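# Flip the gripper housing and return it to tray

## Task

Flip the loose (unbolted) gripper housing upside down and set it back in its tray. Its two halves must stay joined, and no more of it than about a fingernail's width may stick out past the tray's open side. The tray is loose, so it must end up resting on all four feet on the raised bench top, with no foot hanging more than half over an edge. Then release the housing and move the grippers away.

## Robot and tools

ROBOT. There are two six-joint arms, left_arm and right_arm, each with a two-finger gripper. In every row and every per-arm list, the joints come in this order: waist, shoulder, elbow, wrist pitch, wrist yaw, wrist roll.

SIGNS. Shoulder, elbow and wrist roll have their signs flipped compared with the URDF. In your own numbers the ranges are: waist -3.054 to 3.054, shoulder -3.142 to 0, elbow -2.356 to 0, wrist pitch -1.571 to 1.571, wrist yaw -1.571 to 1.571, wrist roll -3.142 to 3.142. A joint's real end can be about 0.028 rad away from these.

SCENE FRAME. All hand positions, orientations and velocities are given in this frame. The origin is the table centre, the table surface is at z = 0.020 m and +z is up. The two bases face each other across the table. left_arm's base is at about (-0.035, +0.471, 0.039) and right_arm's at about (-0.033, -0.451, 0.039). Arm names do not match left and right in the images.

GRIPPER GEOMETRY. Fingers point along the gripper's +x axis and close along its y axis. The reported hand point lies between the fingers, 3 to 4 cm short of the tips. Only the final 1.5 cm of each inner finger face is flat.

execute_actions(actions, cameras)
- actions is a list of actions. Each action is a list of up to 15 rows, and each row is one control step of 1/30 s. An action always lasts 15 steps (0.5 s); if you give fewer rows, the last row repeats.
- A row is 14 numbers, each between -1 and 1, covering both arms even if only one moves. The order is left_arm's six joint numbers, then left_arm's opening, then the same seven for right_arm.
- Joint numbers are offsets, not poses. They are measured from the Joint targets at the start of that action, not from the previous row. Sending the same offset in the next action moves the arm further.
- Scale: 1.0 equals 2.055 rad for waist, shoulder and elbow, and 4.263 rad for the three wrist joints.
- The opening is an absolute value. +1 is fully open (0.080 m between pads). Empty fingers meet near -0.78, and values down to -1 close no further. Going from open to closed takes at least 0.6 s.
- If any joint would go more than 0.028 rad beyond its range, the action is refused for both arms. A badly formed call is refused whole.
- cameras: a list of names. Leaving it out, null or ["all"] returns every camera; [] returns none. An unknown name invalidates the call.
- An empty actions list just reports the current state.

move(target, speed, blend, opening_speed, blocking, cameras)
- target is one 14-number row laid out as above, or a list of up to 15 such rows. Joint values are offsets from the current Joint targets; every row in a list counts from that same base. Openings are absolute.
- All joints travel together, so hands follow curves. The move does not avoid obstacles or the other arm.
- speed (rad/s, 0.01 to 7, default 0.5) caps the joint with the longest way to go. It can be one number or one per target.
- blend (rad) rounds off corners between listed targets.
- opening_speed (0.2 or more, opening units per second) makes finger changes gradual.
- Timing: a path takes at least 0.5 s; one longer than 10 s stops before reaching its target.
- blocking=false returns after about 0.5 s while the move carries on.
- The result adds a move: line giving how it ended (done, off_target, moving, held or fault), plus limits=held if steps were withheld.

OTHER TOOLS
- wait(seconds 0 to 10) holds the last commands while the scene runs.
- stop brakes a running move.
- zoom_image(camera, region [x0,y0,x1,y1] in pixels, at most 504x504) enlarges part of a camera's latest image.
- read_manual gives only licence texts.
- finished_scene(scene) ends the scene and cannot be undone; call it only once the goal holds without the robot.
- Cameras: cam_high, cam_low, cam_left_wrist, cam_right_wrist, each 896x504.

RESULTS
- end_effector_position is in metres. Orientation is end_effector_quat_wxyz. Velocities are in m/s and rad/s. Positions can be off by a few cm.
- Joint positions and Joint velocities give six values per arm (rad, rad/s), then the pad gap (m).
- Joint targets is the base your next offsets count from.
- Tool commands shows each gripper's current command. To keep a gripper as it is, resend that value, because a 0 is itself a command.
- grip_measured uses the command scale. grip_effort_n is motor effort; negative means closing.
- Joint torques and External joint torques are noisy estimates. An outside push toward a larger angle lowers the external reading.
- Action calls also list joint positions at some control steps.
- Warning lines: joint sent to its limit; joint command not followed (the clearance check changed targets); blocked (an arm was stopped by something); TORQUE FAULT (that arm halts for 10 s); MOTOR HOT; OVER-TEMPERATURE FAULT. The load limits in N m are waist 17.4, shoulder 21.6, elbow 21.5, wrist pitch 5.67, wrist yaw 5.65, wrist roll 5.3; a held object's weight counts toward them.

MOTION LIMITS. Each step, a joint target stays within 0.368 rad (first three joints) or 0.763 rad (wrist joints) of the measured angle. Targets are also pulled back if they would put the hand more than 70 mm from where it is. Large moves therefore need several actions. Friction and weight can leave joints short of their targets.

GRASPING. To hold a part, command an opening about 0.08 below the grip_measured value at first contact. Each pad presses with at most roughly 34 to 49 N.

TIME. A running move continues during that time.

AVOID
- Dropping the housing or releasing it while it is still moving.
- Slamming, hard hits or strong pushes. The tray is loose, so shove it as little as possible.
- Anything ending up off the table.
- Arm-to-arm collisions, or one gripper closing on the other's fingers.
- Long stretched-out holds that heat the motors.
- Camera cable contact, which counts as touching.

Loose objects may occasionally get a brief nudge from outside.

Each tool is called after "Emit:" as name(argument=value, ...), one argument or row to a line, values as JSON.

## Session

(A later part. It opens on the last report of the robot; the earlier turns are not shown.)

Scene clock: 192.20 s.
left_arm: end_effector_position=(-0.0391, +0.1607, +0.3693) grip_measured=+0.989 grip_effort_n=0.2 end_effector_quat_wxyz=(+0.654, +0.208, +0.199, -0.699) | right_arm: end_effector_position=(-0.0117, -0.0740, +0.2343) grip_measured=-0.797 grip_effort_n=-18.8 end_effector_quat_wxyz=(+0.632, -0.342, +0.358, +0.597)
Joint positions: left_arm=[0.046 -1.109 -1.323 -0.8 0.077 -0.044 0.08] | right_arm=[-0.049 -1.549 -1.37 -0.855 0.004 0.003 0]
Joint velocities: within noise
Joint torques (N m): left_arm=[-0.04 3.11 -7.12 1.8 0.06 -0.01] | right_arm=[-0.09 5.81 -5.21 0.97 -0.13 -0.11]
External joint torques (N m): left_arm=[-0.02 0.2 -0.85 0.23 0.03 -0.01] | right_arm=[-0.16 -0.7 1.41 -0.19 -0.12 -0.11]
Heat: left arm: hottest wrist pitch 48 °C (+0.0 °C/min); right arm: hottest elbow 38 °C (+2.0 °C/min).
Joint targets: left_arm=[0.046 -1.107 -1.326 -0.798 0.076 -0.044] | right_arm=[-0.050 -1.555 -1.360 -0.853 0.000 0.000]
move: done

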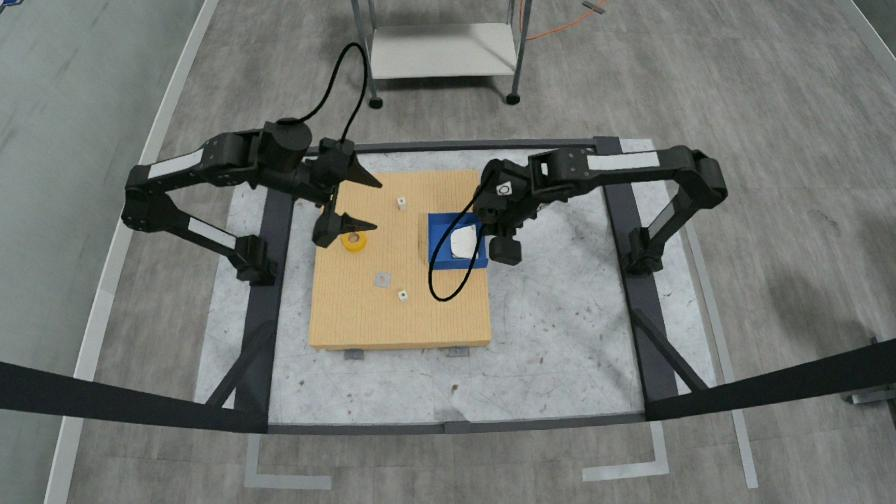

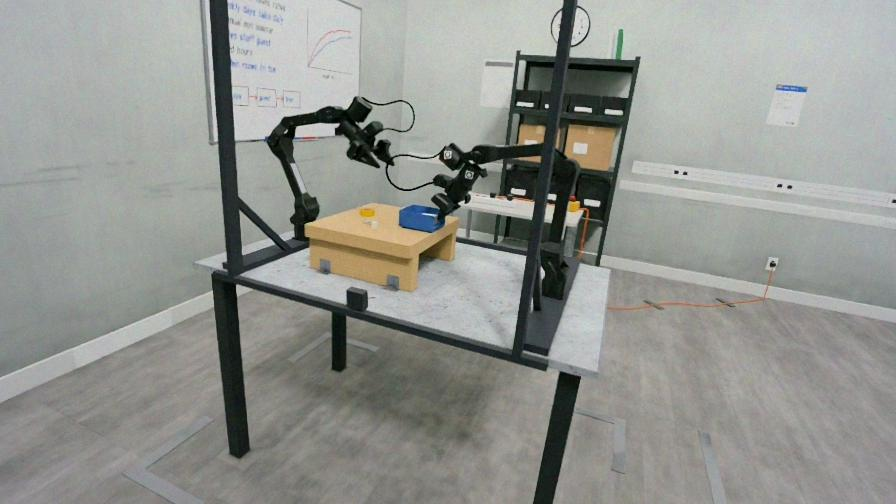

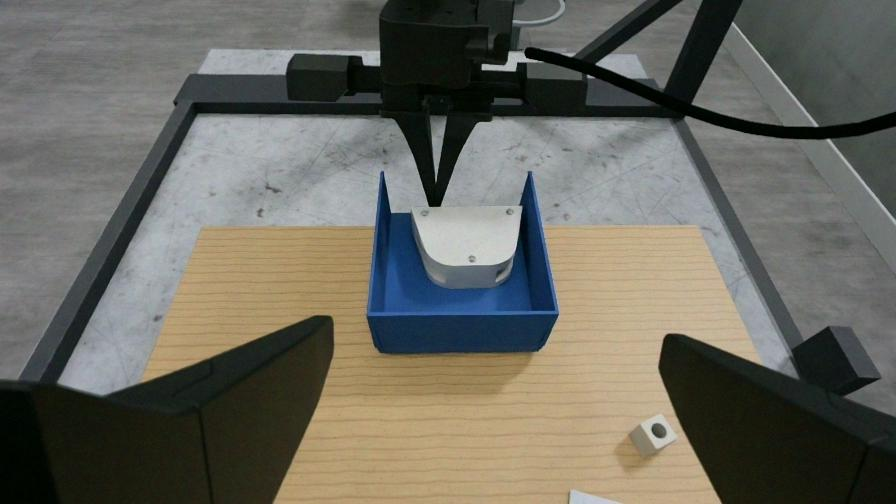

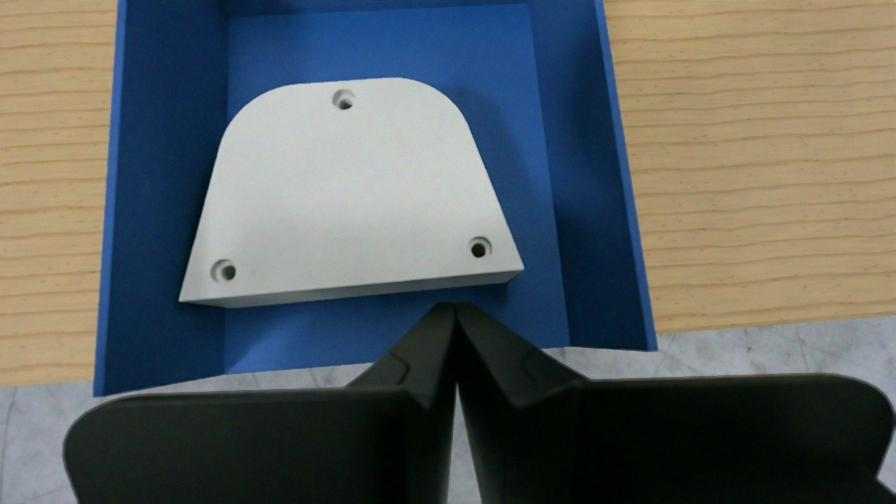

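Emit:
move(
  target=[0,0,0,0,0,0,0.988964,0,0.0005,0.0055,0.0025,0,0,-0.8],
  speed=0.1,
  cameras=[],
)

Emit:
move(
  target=[0,0,0,0,0,0,0.988964,0,0.0005,0.0055,0.0025,0,0,-0.8],
  speed=0.1,
  cameras=["cam_right_wrist"],
)

Emit:
move(
  target=[0,0,0,0,0,0,0.988964,0,0.0005,0.0055,0.0025,0,0,-0.8],
  speed=0.1,
  cameras=["cam_left_wrist","cam_right_wrist"],
)

Scene clock: 200.53 s.
left_arm: end_effector_position=(-0.0391, +0.1607, +0.3693) grip_measured=+0.989 grip_effort_n=0.2 end_effector_quat_wxyz=(+0.654, +0.208, +0.199, -0.699) | right_arm: end_effector_position=(-0.0117, -0.0740, +0.2313) grip_measured=-0.797 grip_effort_n=-18.8 end_effector_quat_wxyz=(+0.632, -0.342, +0.358, +0.597)
Joint positions: left_arm=[0.046 -1.109 -1.323 -0.8 0.077 -0.044 0.08] | right_arm=[-0.049 -1.549 -1.359 -0.845 0.004 0.003 0]
Joint velocities: within noise
Joint torques (N m): left_arm=[-0.06 3.14 -7.15 1.81 0.05 -0.01] | right_arm=[-0.07 6 -5.1 0.96 -0.07 -0.09]
External joint torques (N m): left_arm=[-0.08 0.37 -0.99 0.26 0.04 -0.01] | right_arm=[-0.09 -0.46 1.49 -0.2 -0.07 -0.09]
Heat: left arm: hottest wrist pitch 48 °C (+0.0 °C/min); right arm: hottest elbow 38 °C (+2.0 °C/min).
Joint targets: left_arm=[0.046 -1.107 -1.326 -0.798 0.076 -0.044] | right_arm=[-0.050 -1.554 -1.349 -0.842 0.000 0.000]
move: done
No camera images: "cameras" was empty.

Scene clock: 201.23 s.
left_arm: end_effector_position=(-0.0391, +0.1607, +0.3693) grip_measured=+0.989 grip_effort_n=0.2 end_effector_quat_wxyz=(+0.654, +0.208, +0.199, -0.699) | right_arm: end_effector_position=(-0.0117, -0.0740, +0.2284) grip_measured=-0.797 grip_effort_n=-18.8 end_effector_quat_wxyz=(+0.632, -0.342, +0.358, +0.597)
Joint positions: left_arm=[0.046 -1.109 -1.323 -0.8 0.077 -0.044 0.08] | right_arm=[-0.049 -1.549 -1.347 -0.834 0.004 0.003 0]
Joint velocities: within noise
Joint torques (N m): left_arm=[-0.05 3.11 -7.13 1.8 0.06 -0.02] | right_arm=[-0.13 6.2 -4.99 0.94 -0.11 -0.1]
External joint torques (N m): left_arm=[-0.06 0.22 -0.92 0.26 0.03 -0.02] | right_arm=[-0.13 -0.16 1.54 -0.22 -0.11 -0.1]
Heat: left arm: hottest wrist pitch 48 °C (+0.0 °C/min); right arm: hottest elbow 38 °C (+2.0 °C/min).
Joint targets: left_arm=[0.046 -1.107 -1.326 -0.798 0.076 -0.044] | right_arm=[-0.050 -1.553 -1.337 -0.831 0.000 0.000]
move: done
Images, in order (width x height): cam_right_wrist 896x504.

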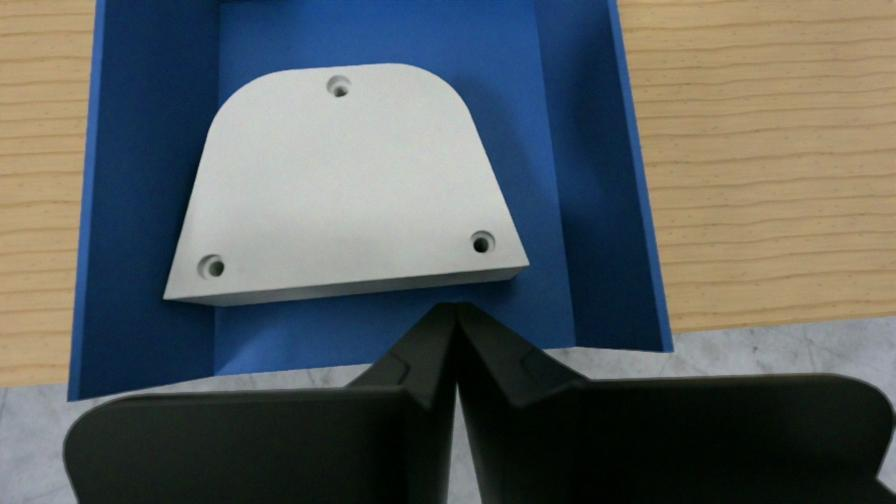

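Scene clock: 201.93 s.
left_arm: end_effector_position=(-0.0391, +0.1607, +0.3693) grip_measured=+0.989 grip_effort_n=0.2 end_effector_quat_wxyz=(+0.654, +0.208, +0.199, -0.699) | right_arm: end_effector_position=(-0.0117, -0.0740, +0.2255) grip_measured=-0.797 grip_effort_n=-18.8 end_effector_quat_wxyz=(+0.632, -0.342, +0.358, +0.597)
Joint positions: left_arm=[0.046 -1.109 -1.323 -0.8 0.077 -0.044 0.08] | right_arm=[-0.049 -1.549 -1.336 -0.823 0.004 0.003 0]
Joint velocities: within noise
Joint torques (N m): left_arm=[-0.07 3.14 -7.11 1.8 0.05 0] | right_arm=[0.01 6.13 -5.11 0.93 -0.1 -0.11]
External joint torques (N m): left_arm=[-0.08 0.29 -0.89 0.25 0.03 0] | right_arm=[-0.03 -0.33 1.54 -0.25 -0.09 -0.11]
Heat: left arm: hottest wrist pitch 48 °C (+0.0 °C/min); right arm: hottest elbow 37 °C (+1.0 °C/min).
Joint targets: left_arm=[0.046 -1.107 -1.326 -0.798 0.076 -0.044] | right_arm=[-0.050 -1.552 -1.326 -0.821 0.000 0.000]
move: done
Images, in order (width x height): cam_left_wrist 896x504, cam_right_wrist 896x504.

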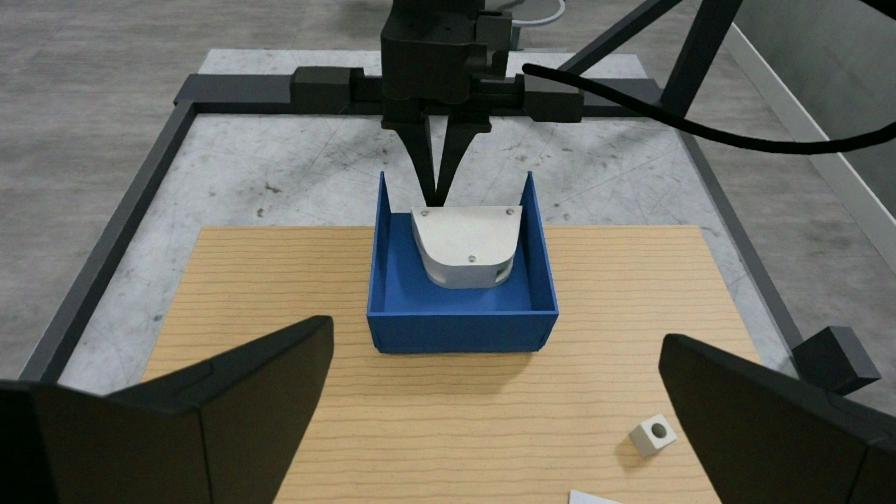

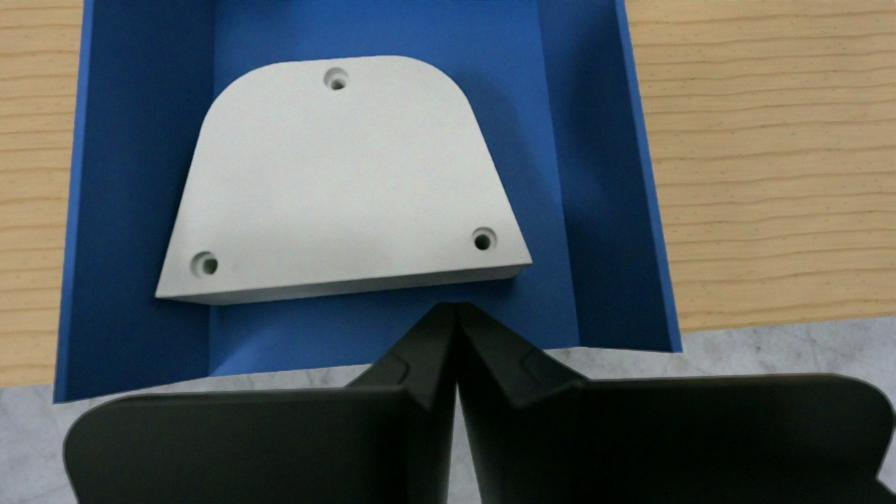

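Emit:
move(
  target=[0,0,0,0,0,0,0.988964,0,0.0005,0.0055,0.0025,0,0,-0.8],
  speed=0.1,
  cameras=[],
)

Emit:
move(
  target=[0,0,0,0,0,0,0.988964,0,0.0005,0.0055,0.0025,0,0,-0.8],
  speed=0.1,
  cameras=["cam_right_wrist"],
)

Scene clock: 208.17 s.
left_arm: end_effector_position=(-0.0391, +0.1607, +0.3693) grip_measured=+0.989 grip_effort_n=0.2 end_effector_quat_wxyz=(+0.654, +0.208, +0.199, -0.699) | right_arm: end_effector_position=(-0.0117, -0.0741, +0.2226) grip_measured=-0.797 grip_effort_n=-18.8 end_effector_quat_wxyz=(+0.631, -0.342, +0.358, +0.596)
Joint positions: left_arm=[0.046 -1.109 -1.323 -0.8 0.077 -0.044 0.08] | right_arm=[-0.049 -1.549 -1.325 -0.813 0.004 0.003 0]
Joint velocities: within noise
Joint torques (N m): left_arm=[-0.01 3.12 -7.11 1.8 0.05 -0.01] | right_arm=[-0.03 6.37 -5.16 0.92 -0.13 -0.12]
External joint torques (N m): left_arm=[-0.02 0.17 -0.85 0.24 0.03 -0.01] | right_arm=[-0.05 -0.06 1.42 -0.24 -0.13 -0.12]
Heat: left arm: hottest wrist pitch 48 °C (+0.0 °C/min); right arm: hottest elbow 37 °C (+0.0 °C/min).
Joint targets: left_arm=[0.046 -1.107 -1.326 -0.798 0.076 -0.044] | right_arm=[-0.050 -1.551 -1.315 -0.810 0.000 0.000]
move: done
No camera images: "cameras" was empty.

Scene clock: 208.87 s.
left_arm: end_effector_position=(-0.0391, +0.1607, +0.3693) grip_measured=+0.989 grip_effort_n=0.2 end_effector_quat_wxyz=(+0.654, +0.208, +0.199, -0.699) | right_arm: end_effector_position=(-0.0117, -0.0741, +0.2197) grip_measured=-0.797 grip_effort_n=-18.8 end_effector_quat_wxyz=(+0.631, -0.343, +0.358, +0.596)
Joint positions: left_arm=[0.046 -1.109 -1.323 -0.8 0.077 -0.044 0.08] | right_arm=[-0.049 -1.549 -1.314 -0.802 0.004 0.003 0]
Joint velocities: within noise
Joint torques (N m): left_arm=[-0.01 3.16 -7.13 1.8 0.05 -0.01] | right_arm=[-0.04 6.39 -5.06 0.95 -0.13 -0.07]
External joint torques (N m): left_arm=[0 0.26 -0.89 0.24 0.02 -0.01] | right_arm=[-0.08 -0.03 1.48 -0.19 -0.12 -0.07]
Heat: left arm: hottest wrist pitch 48 °C (+0.0 °C/min); right arm: hottest elbow 37 °C (+0.0 °C/min).
Joint targets: left_arm=[0.046 -1.107 -1.326 -0.798 0.076 -0.044] | right_arm=[-0.050 -1.550 -1.304 -0.799 0.000 0.000]
move: done
Images, in order (width x height): cam_right_wrist 896x504.

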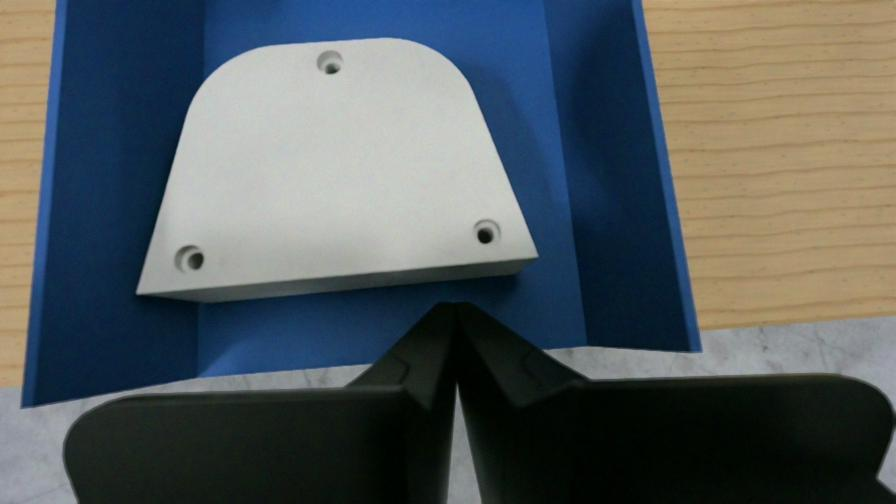

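Emit:
move(
  target=[0,0,0,0,0,0,0.988964,0,0.0005,0.0055,0.0025,0,0,-0.8],
  speed=0.1,
  cameras=[],
)

Emit:
move(
  target=[0,0,0,0,0,0,0.988964,0,0.0005,0.0055,0.0025,0,0,-0.8],
  speed=0.1,
  cameras=["cam_right_wrist","cam_left_wrist"],
)

Scene clock: 214.60 s.
left_arm: end_effector_position=(-0.0391, +0.1607, +0.3693) grip_measured=+0.989 grip_effort_n=0.2 end_effector_quat_wxyz=(+0.654, +0.208, +0.199, -0.699) | right_arm: end_effector_position=(-0.0117, -0.0738, +0.2179) grip_measured=-0.797 grip_effort_n=-18.8 end_effector_quat_wxyz=(+0.632, -0.342, +0.358, +0.597)
Joint positions: left_arm=[0.046 -1.109 -1.323 -0.8 0.077 -0.044 0.08] | right_arm=[-0.049 -1.549 -1.306 -0.792 0.004 0.003 0]
Joint velocities: within noise
Joint torques (N m): left_arm=[-0.02 3.13 -7.11 1.8 0.06 -0.02] | right_arm=[-0.04 6.58 -4.66 1.03 -0.13 -0.09]
External joint torques (N m): left_arm=[-0.01 0.3 -0.9 0.24 0.03 -0.02] | right_arm=[-0.07 0.2 1.88 -0.12 -0.13 -0.09]
Heat: left arm: hottest wrist pitch 48 °C (+0.0 °C/min); right arm: hottest elbow 37 °C (+0.0 °C/min).
Joint targets: left_arm=[0.046 -1.107 -1.326 -0.798 0.076 -0.044] | right_arm=[-0.050 -1.549 -1.292 -0.789 0.000 0.000]
move: done
No camera images: "cameras" was empty.

Scene clock: 215.30 s.
left_arm: end_effector_position=(-0.0391, +0.1607, +0.3693) grip_measured=+0.989 grip_effort_n=0.2 end_effector_quat_wxyz=(+0.654, +0.208, +0.199, -0.699) | right_arm: end_effector_position=(-0.0117, -0.0735, +0.2173) grip_measured=-0.797 grip_effort_n=-18.8 end_effector_quat_wxyz=(+0.633, -0.340, +0.356, +0.598)
Joint positions: left_arm=[0.046 -1.109 -1.323 -0.8 0.077 -0.044 0.08] | right_arm=[-0.049 -1.546 -1.298 -0.781 0.004 0.003 0]
Joint velocities: within noise
Joint torques (N m): left_arm=[-0.01 3.13 -7.08 1.81 0.06 -0.01] | right_arm=[-0.06 6.3 -4.47 0.98 -0.16 -0.08]
External joint torques (N m): left_arm=[-0.02 0.18 -0.81 0.25 0.03 -0.01] | right_arm=[-0.07 -0.18 2.17 -0.2 -0.16 -0.08]
Heat: left arm: hottest wrist pitch 48 °C (+0.0 °C/min); right arm: hottest elbow 37 °C (+0.0 °C/min).
Joint targets: left_arm=[0.046 -1.107 -1.326 -0.798 0.076 -0.044] | right_arm=[-0.050 -1.548 -1.281 -0.778 0.000 0.000]
move: done
Images, in order (width x height): cam_left_wrist 896x504, cam_right_wrist 896x504.

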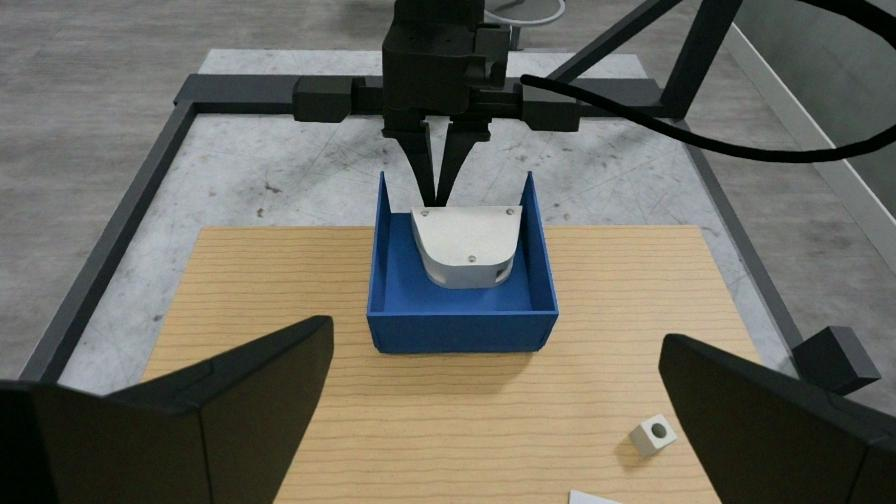

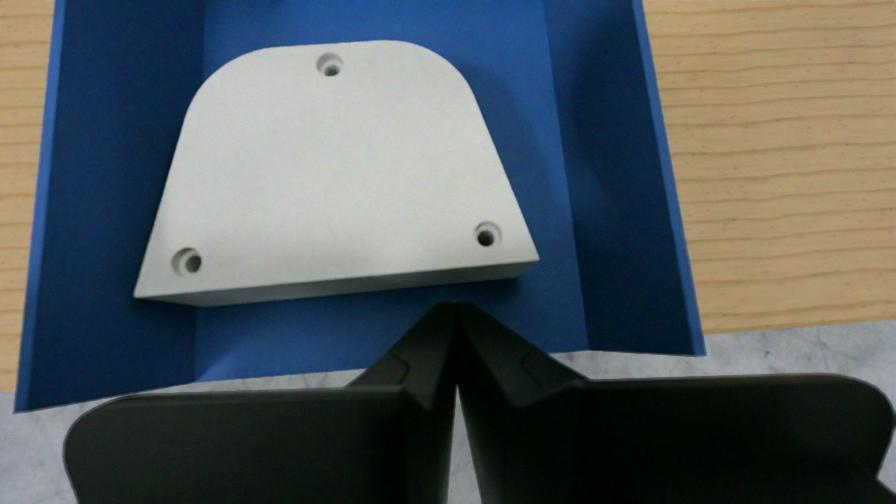

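Emit:
move(
  target=[
    [0,0,0,0,0,0,0.988964,0,-0.0012,-0.0146,-0.0066,0,0,-0.8],
    [0,0,0,0,0,0,0.988964,0,-0.0293,-0.0433,-0.0068,0,0,-0.8],
  ],
  speed=0.1,
  cameras=["cam_left_wrist","cam_right_wrist"],
)

Scene clock: 231.33 s.
left_arm: end_effector_position=(-0.0391, +0.1607, +0.3693) grip_measured=+0.989 grip_effort_n=0.2 end_effector_quat_wxyz=(+0.654, +0.208, +0.199, -0.699) | right_arm: end_effector_position=(-0.0111, -0.0630, +0.2192) grip_measured=-0.797 grip_effort_n=-18.8 end_effector_quat_wxyz=(+0.630, -0.344, +0.360, +0.596)
Joint positions: left_arm=[0.046 -1.109 -1.323 -0.8 0.077 -0.044 0.08] | right_arm=[-0.049 -1.595 -1.359 -0.806 0.004 0.003 0]
Joint velocities: within noise
Joint torques (N m): left_arm=[-0.03 3.1 -7.13 1.8 0.06 0] | right_arm=[-0.18 5.55 -7.56 0.73 -0.13 -0.13]
External joint torques (N m): left_arm=[0 0.25 -0.91 0.25 0.02 0.01] | right_arm=[-0.21 -1.22 -0.96 -0.43 -0.13 -0.13]
Heat: left arm: hottest wrist pitch 48 °C (+0.0 °C/min); right arm: hottest wrist pitch 37 °C (+0.0 °C/min).
Joint targets: left_arm=[0.046 -1.107 -1.326 -0.798 0.076 -0.044] | right_arm=[-0.050 -1.608 -1.370 -0.807 0.000 0.000]
move: done
Images, in order (width x height): cam_left_wrist 896x504, cam_right_wrist 896x504.

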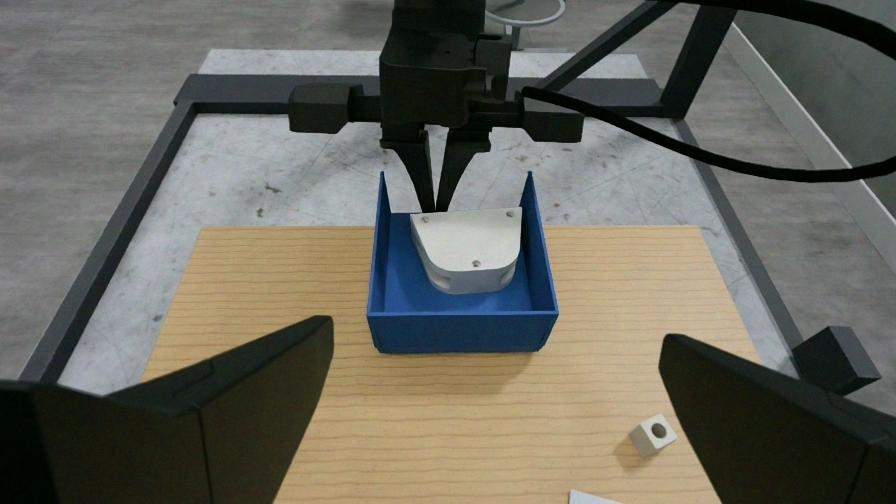

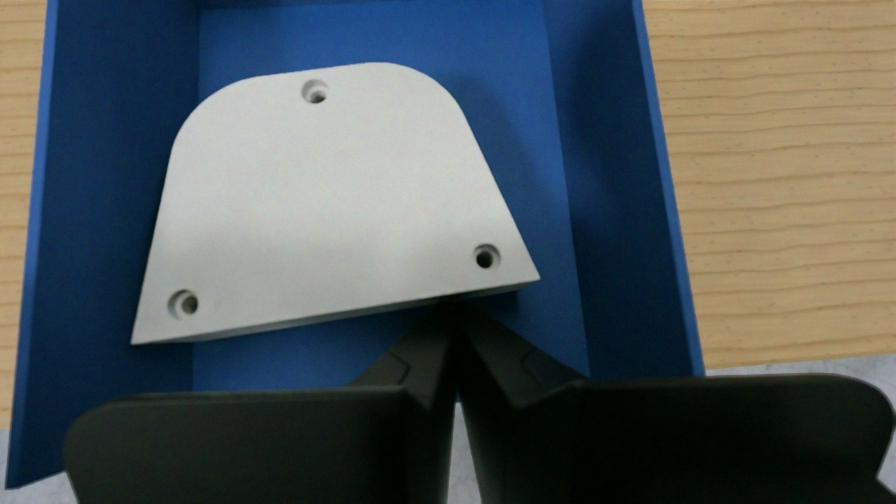

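Emit:
move(
  target=[0,0,0,0,0,0,0.988964,0,-0.0273,-0.0323,-0.002,0,0,-0.8],
  speed=0.1,
  cameras=["cam_left_wrist","cam_right_wrist"],
)

Scene clock: 237.20 s.
left_arm: end_effector_position=(-0.0391, +0.1607, +0.3693) grip_measured=+0.989 grip_effort_n=0.2 end_effector_quat_wxyz=(+0.654, +0.208, +0.199, -0.699) | right_arm: end_effector_position=(-0.0103, -0.0480, +0.2210) grip_measured=-0.797 grip_effort_n=-18.8 end_effector_quat_wxyz=(+0.631, -0.344, +0.360, +0.596)
Joint positions: left_arm=[0.046 -1.109 -1.323 -0.8 0.077 -0.044 0.08] | right_arm=[-0.049 -1.651 -1.425 -0.815 0.004 0.003 0]
Joint velocities: within noise
Joint torques (N m): left_arm=[-0.03 3.13 -7.09 1.81 0.06 0] | right_arm=[-0.15 5.99 -7.61 0.72 -0.13 -0.09]
External joint torques (N m): left_arm=[-0.02 0.21 -0.82 0.24 0.03 0] | right_arm=[-0.14 -1.25 -0.99 -0.44 -0.14 -0.09]
Heat: left arm: hottest wrist pitch 48 °C (+0.0 °C/min); right arm: hottest elbow 37 °C (-1.0 °C/min).
Joint targets: left_arm=[0.046 -1.107 -1.326 -0.798 0.076 -0.044] | right_arm=[-0.050 -1.664 -1.436 -0.815 0.000 0.000]
move: done
Images, in order (width x height): cam_left_wrist 896x504, cam_right_wrist 896x504.

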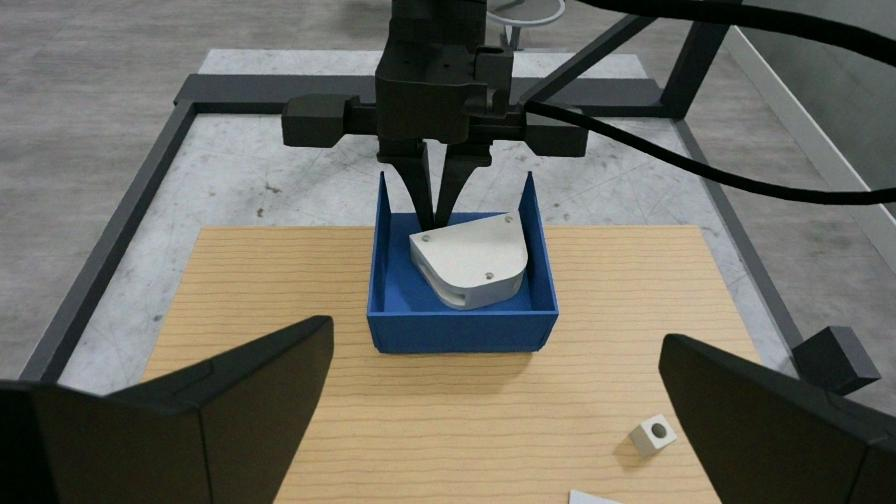

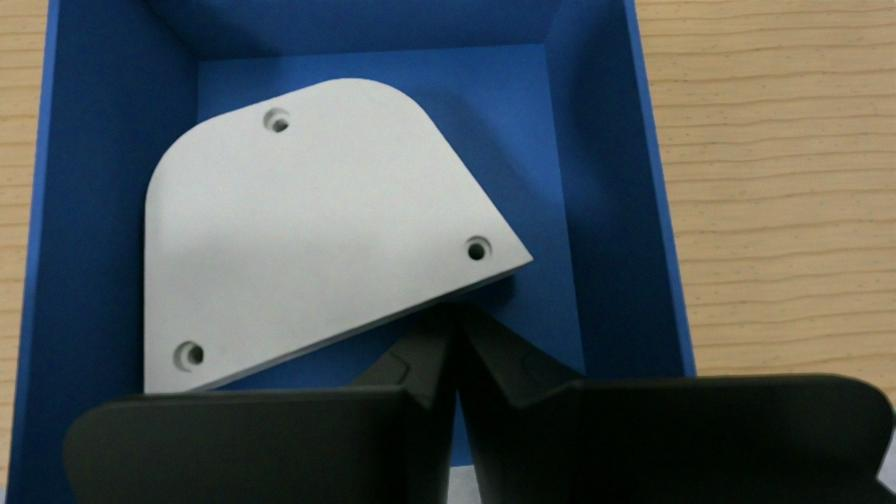

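Emit:
move(
  target=[0,0,0,0,0,0,0.988964,-0.012,-0.0375,-0.0428,-0.0026,0,0,-0.8],
  speed=0.1,
  cameras=["cam_left_wrist","cam_right_wrist"],
)

Scene clock: 243.90 s.
left_arm: end_effector_position=(-0.0391, +0.1607, +0.3693) grip_measured=+0.989 grip_effort_n=0.2 end_effector_quat_wxyz=(+0.654, +0.208, +0.199, -0.699) | right_arm: end_effector_position=(+0.0007, -0.0287, +0.2215) grip_measured=-0.797 grip_effort_n=-18.8 end_effector_quat_wxyz=(+0.638, -0.339, +0.363, +0.588)
Joint positions: left_arm=[0.046 -1.109 -1.323 -0.8 0.077 -0.044 0.08] | right_arm=[-0.072 -1.727 -1.513 -0.826 0.004 0.003 0]
Joint velocities: within noise
Joint torques (N m): left_arm=[-0.06 3.12 -7.1 1.81 0.05 -0.01] | right_arm=[-0.18 6.32 -7.48 0.73 -0.12 -0.1]
External joint torques (N m): left_arm=[-0.07 0.24 -0.89 0.26 0.03 -0.01] | right_arm=[-0.25 -1.35 -0.99 -0.41 -0.12 -0.1]
Heat: left arm: hottest wrist pitch 48 °C (+0.0 °C/min); right arm: hottest elbow 37 °C (-1.0 °C/min).
Joint targets: left_arm=[0.046 -1.107 -1.326 -0.798 0.076 -0.044] | right_arm=[-0.075 -1.741 -1.524 -0.827 0.000 0.000]
move: done
Images, in order (width x height): cam_left_wrist 896x504, cam_right_wrist 896x504.

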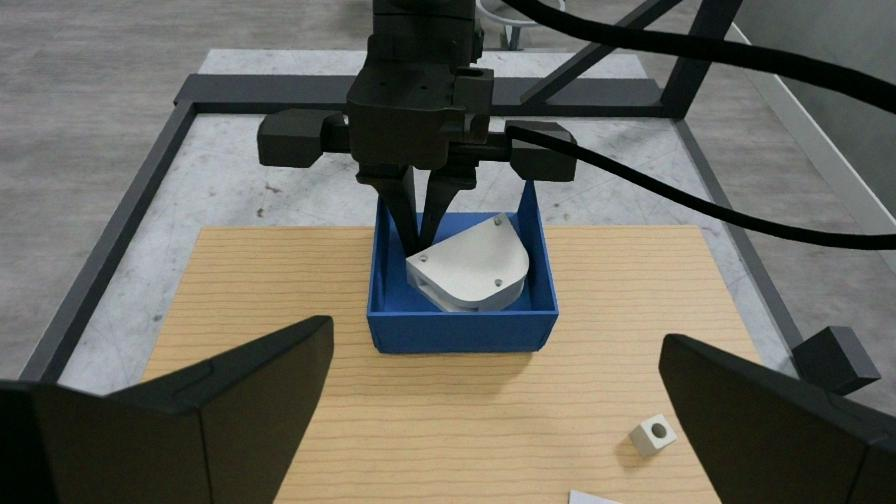

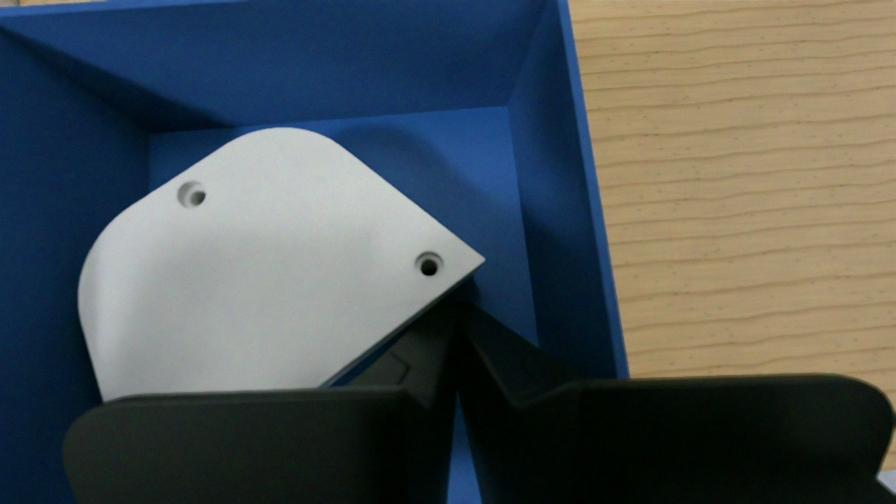

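Emit:
move(
  target=[0,0,0,0,0,0,0.988964,0.004,-0.038,-0.0466,-0.0042,0,0,-0.8],
  speed=0.1,
  cameras=["cam_left_wrist","cam_right_wrist"],
)

Scene clock: 250.70 s.
left_arm: end_effector_position=(-0.0391, +0.1607, +0.3693) grip_measured=+0.989 grip_effort_n=0.2 end_effector_quat_wxyz=(+0.654, +0.208, +0.199, -0.699) | right_arm: end_effector_position=(+0.0010, -0.0087, +0.2224) grip_measured=-0.797 grip_effort_n=-18.8 end_effector_quat_wxyz=(+0.637, -0.339, +0.363, +0.589)
Joint positions: left_arm=[0.046 -1.109 -1.323 -0.8 0.077 -0.044 0.08] | right_arm=[-0.07 -1.804 -1.608 -0.844 0.004 0.003 0]
Joint velocities: within noise
Joint torques (N m): left_arm=[-0.04 3.11 -7.16 1.8 0.06 -0.02] | right_arm=[0.39 6.78 -7.27 0.76 -0.11 -0.1]
External joint torques (N m): left_arm=[-0.01 0.18 -0.88 0.23 0.03 -0.01] | right_arm=[0.37 -1.72 -0.61 -0.41 -0.11 -0.1]
Heat: left arm: hottest wrist pitch 48 °C (+0.0 °C/min); right arm: hottest elbow 37 °C (-1.0 °C/min).
Joint targets: left_arm=[0.046 -1.107 -1.326 -0.798 0.076 -0.044] | right_arm=[-0.067 -1.819 -1.620 -0.845 0.000 0.000]
move: done
Images, in order (width x height): cam_left_wrist 896x504, cam_right_wrist 896x504.

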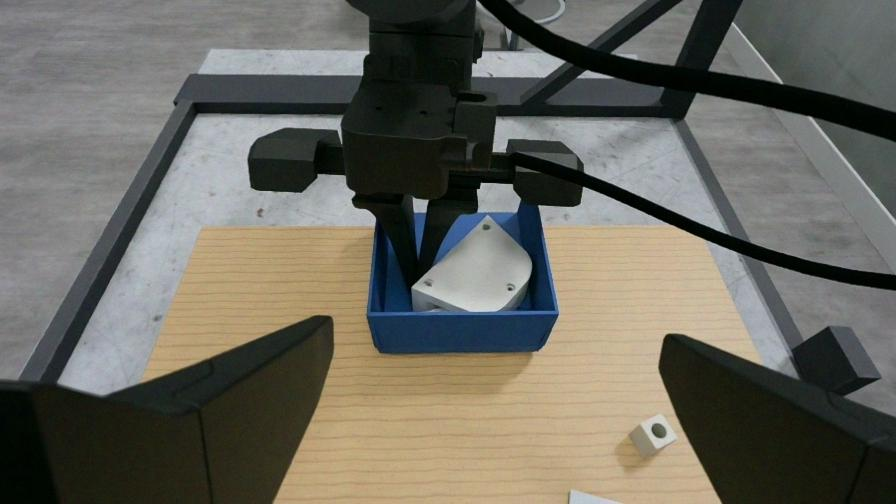

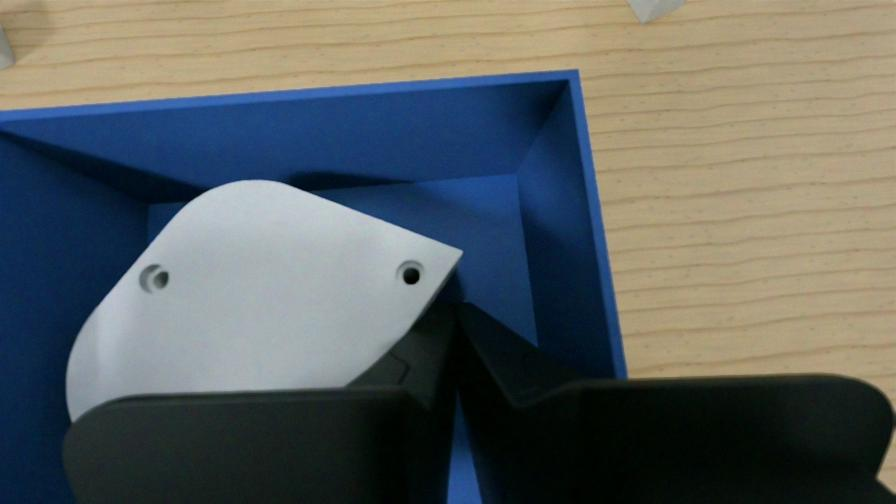

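Emit:
move(
  target=[0,0,0,0,0,0,0.988964,0.0185,-0.0155,-0.0199,-0.0021,0,0,-0.8],
  speed=0.1,
  cameras=["cam_left_wrist","cam_right_wrist"],
)

Scene clock: 256.23 s.
left_arm: end_effector_position=(-0.0391, +0.1607, +0.3693) grip_measured=+0.989 grip_effort_n=0.2 end_effector_quat_wxyz=(+0.654, +0.208, +0.199, -0.699) | right_arm: end_effector_position=(-0.0149, +0.0004, +0.2233) grip_measured=-0.797 grip_effort_n=-18.8 end_effector_quat_wxyz=(+0.626, -0.346, +0.356, +0.601)
Joint positions: left_arm=[0.046 -1.109 -1.323 -0.8 0.077 -0.044 0.08] | right_arm=[-0.033 -1.835 -1.65 -0.853 0.004 0.003 0]
Joint velocities: within noise
Joint torques (N m): left_arm=[-0.03 3.11 -7.13 1.8 0.06 -0.01] | right_arm=[0.42 6.84 -7.23 0.73 -0.1 -0.1]
External joint torques (N m): left_arm=[-0.02 0.21 -0.93 0.26 0.03 -0.01] | right_arm=[0.38 -1.78 -0.67 -0.42 -0.1 -0.1]
Heat: left arm: hottest wrist pitch 48 °C (+0.0 °C/min); right arm: hottest elbow 37 °C (-1.0 °C/min).
Joint targets: left_arm=[0.046 -1.107 -1.326 -0.798 0.076 -0.044] | right_arm=[-0.029 -1.851 -1.661 -0.853 0.000 0.000]
move: done
Images, in order (width x height): cam_left_wrist 896x504, cam_right_wrist 896x504.

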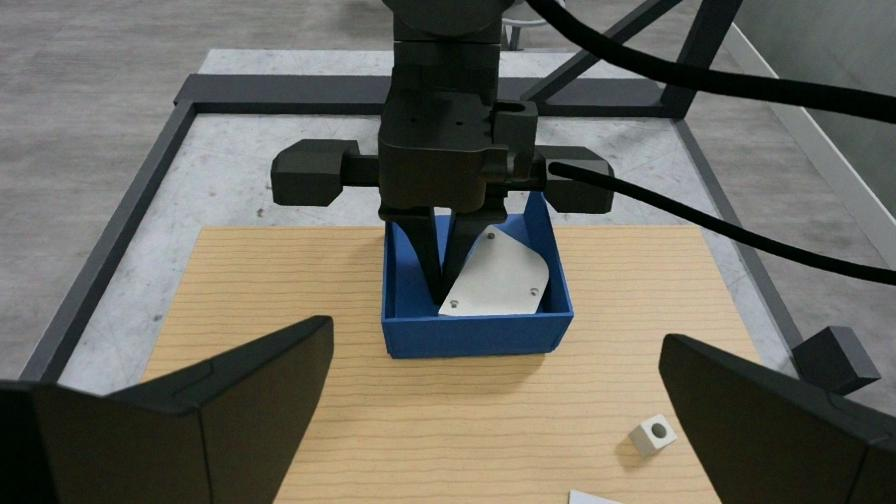

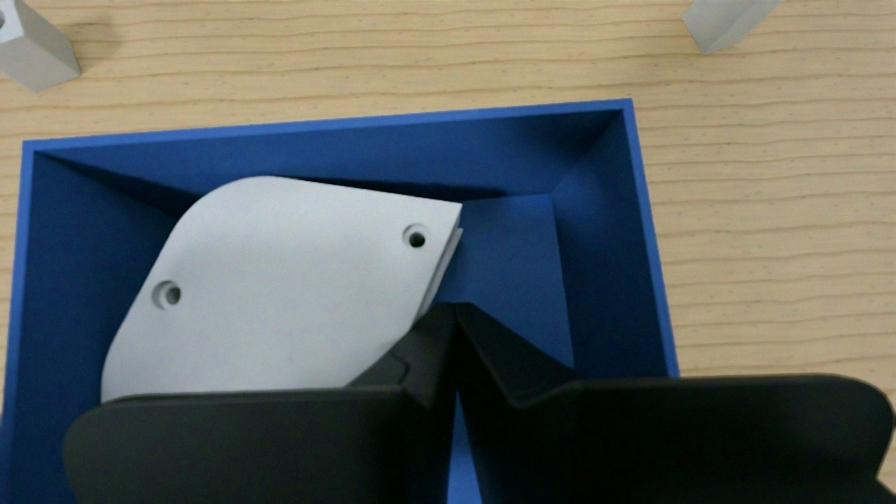

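Emit:
move(
  target=[
    [0,0,0,0,0,0,0.988964,-0.006,0,0,0,0,0,-0.8],
    [0,0,0,0,0,0,0.988964,-0.006,0.0535,-0.0697,-0.0594,0,0,-0.8],
  ],
  speed=0.2,
)

Scene clock: 271.13 s.
left_arm: end_effector_position=(-0.0391, +0.1607, +0.3693) grip_measured=+0.989 grip_effort_n=0.2 end_effector_quat_wxyz=(+0.654, +0.208, +0.199, -0.699) | right_arm: end_effector_position=(-0.0139, -0.0354, +0.2814) grip_measured=-0.797 grip_effort_n=-18.8 end_effector_quat_wxyz=(+0.623, -0.352, +0.365, +0.595)
Joint positions: left_arm=[0.046 -1.109 -1.323 -0.8 0.077 -0.044 0.08] | right_arm=[-0.039 -1.753 -1.795 -1.106 0.004 0.003 0]
Joint velocities: within noise
Joint torques (N m): left_arm=[-0.04 3.14 -7.11 1.81 0.06 -0.01] | right_arm=[-0.05 8.9 -6.98 0.69 -0.1 -0.09]
External joint torques (N m): left_arm=[-0.04 0.24 -0.87 0.25 0.03 0] | right_arm=[-0.03 1.14 -0.65 -0.43 -0.1 -0.09]
Heat: left arm: hottest wrist pitch 48 °C (+0.0 °C/min); right arm: hottest elbow 38 °C (+1.0 °C/min).
Joint targets: left_arm=[0.046 -1.107 -1.326 -0.798 0.076 -0.044] | right_arm=[-0.041 -1.742 -1.804 -1.107 0.000 0.000]
move: done

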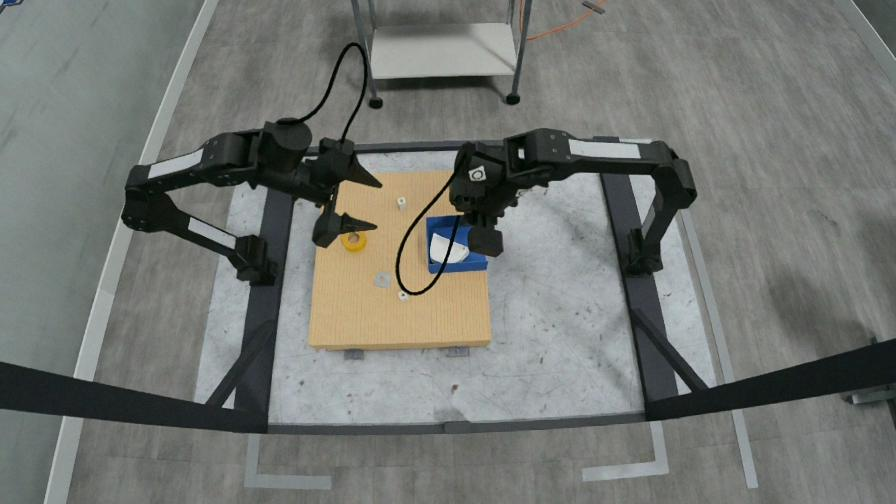

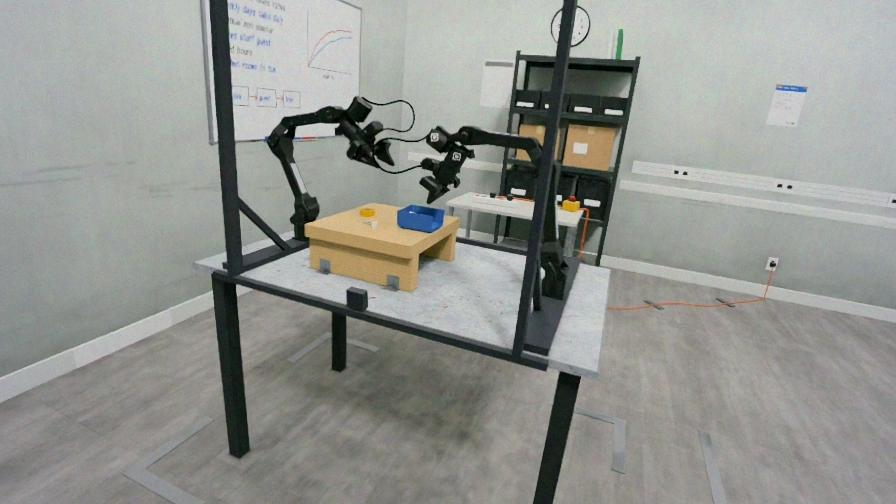

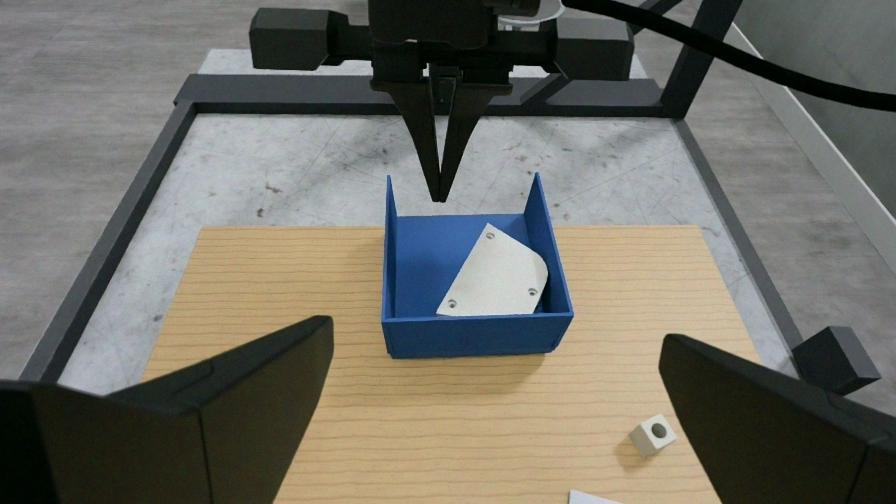

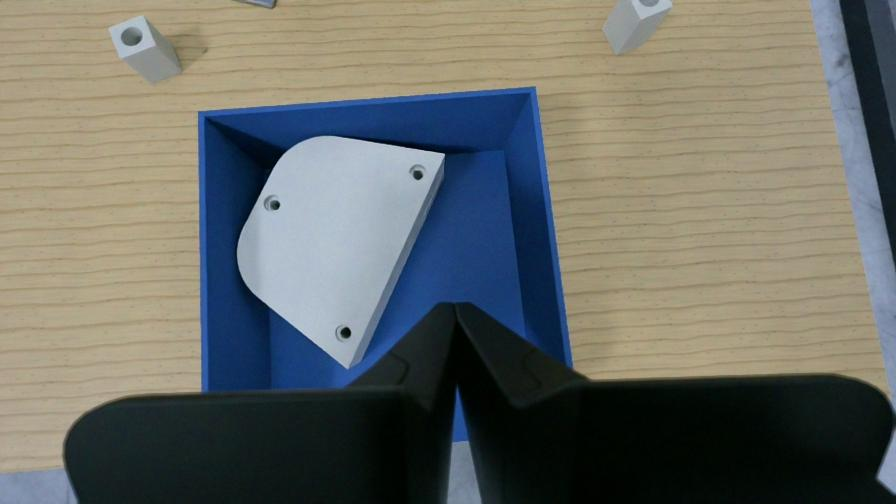

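Emit:
move(
  target=[
    [0,0,0,0,0,0,0.988964,0.0608,0.0207,0.0236,0,0,0,-0.8],
    [0,0,0,0,0,0,0.988964,0.0608,0.038,0.1223,0.0391,0,0,-0.8],
  ],
  speed=0.25,
)

Scene clock: 303.70 s.
left_arm: end_effector_position=(-0.0391, +0.1607, +0.3693) grip_measured=+0.989 grip_effort_n=0.2 end_effector_quat_wxyz=(+0.654, +0.208, +0.199, -0.699) | right_arm: end_effector_position=(-0.0639, -0.0466, +0.2464) grip_measured=-0.797 grip_effort_n=-18.8 end_effector_quat_wxyz=(+0.587, -0.372, +0.341, +0.633)
Joint positions: left_arm=[0.046 -1.109 -1.323 -0.8 0.077 -0.044 0.08] | right_arm=[0.084 -1.678 -1.563 -0.943 0.004 0.003 0]
Joint velocities: within noise
Joint torques (N m): left_arm=[-0.03 3.11 -7.13 1.81 0.05 0] | right_arm=[0.11 8.6 -4.97 0.91 -0.14 -0.08]
External joint torques (N m): left_arm=[-0.02 0.11 -0.82 0.24 0.02 0] | right_arm=[0.08 1.25 1.57 -0.24 -0.14 -0.08]
Heat: left arm: hottest wrist pitch 49 °C (+1.0 °C/min); right arm: hottest elbow 37 °C (+0.0 °C/min).
Joint targets: left_arm=[0.046 -1.107 -1.326 -0.798 0.076 -0.044] | right_arm=[0.084 -1.663 -1.553 -0.940 0.000 0.000]
move: done

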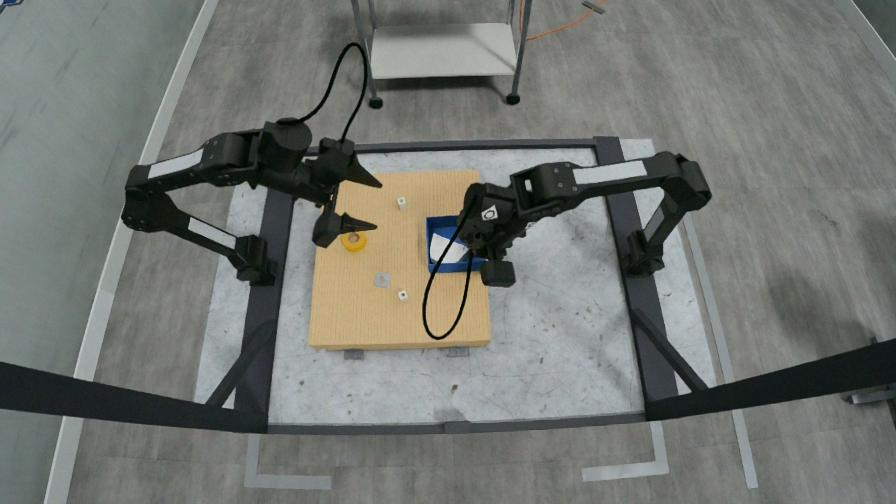

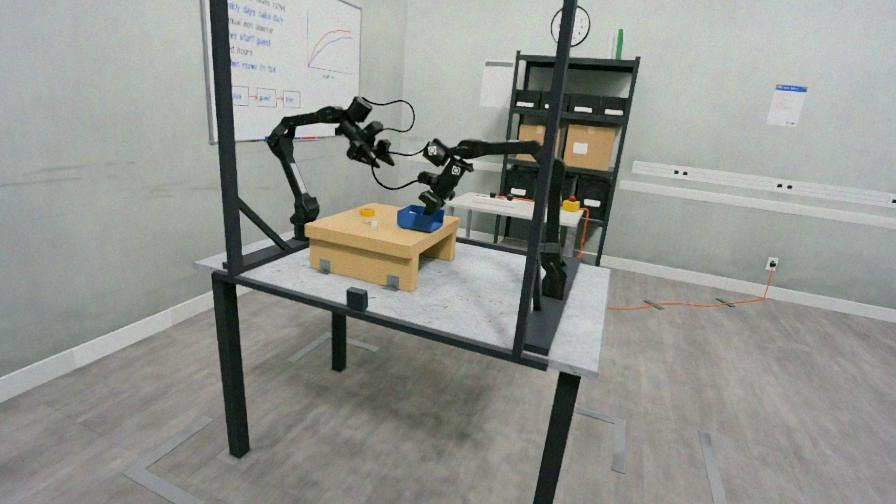

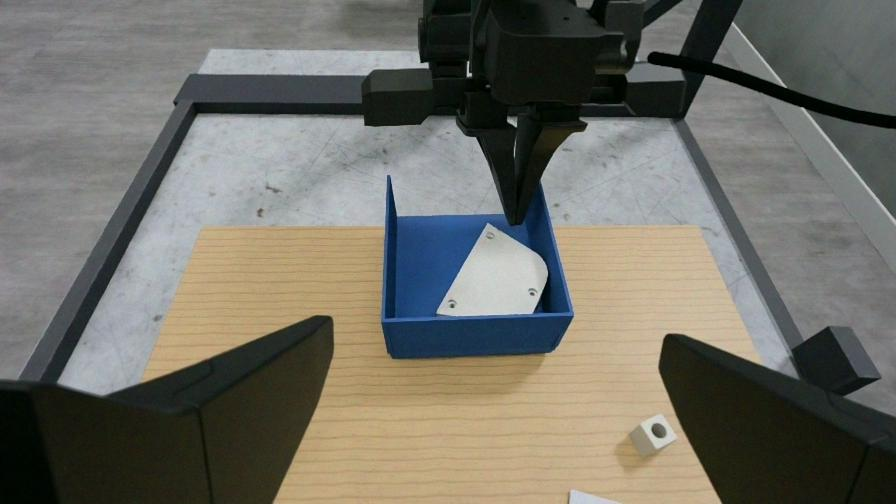

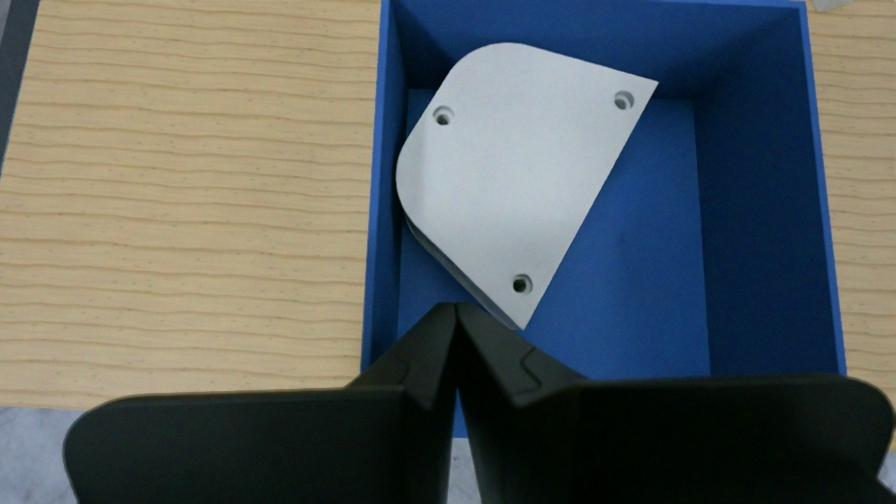

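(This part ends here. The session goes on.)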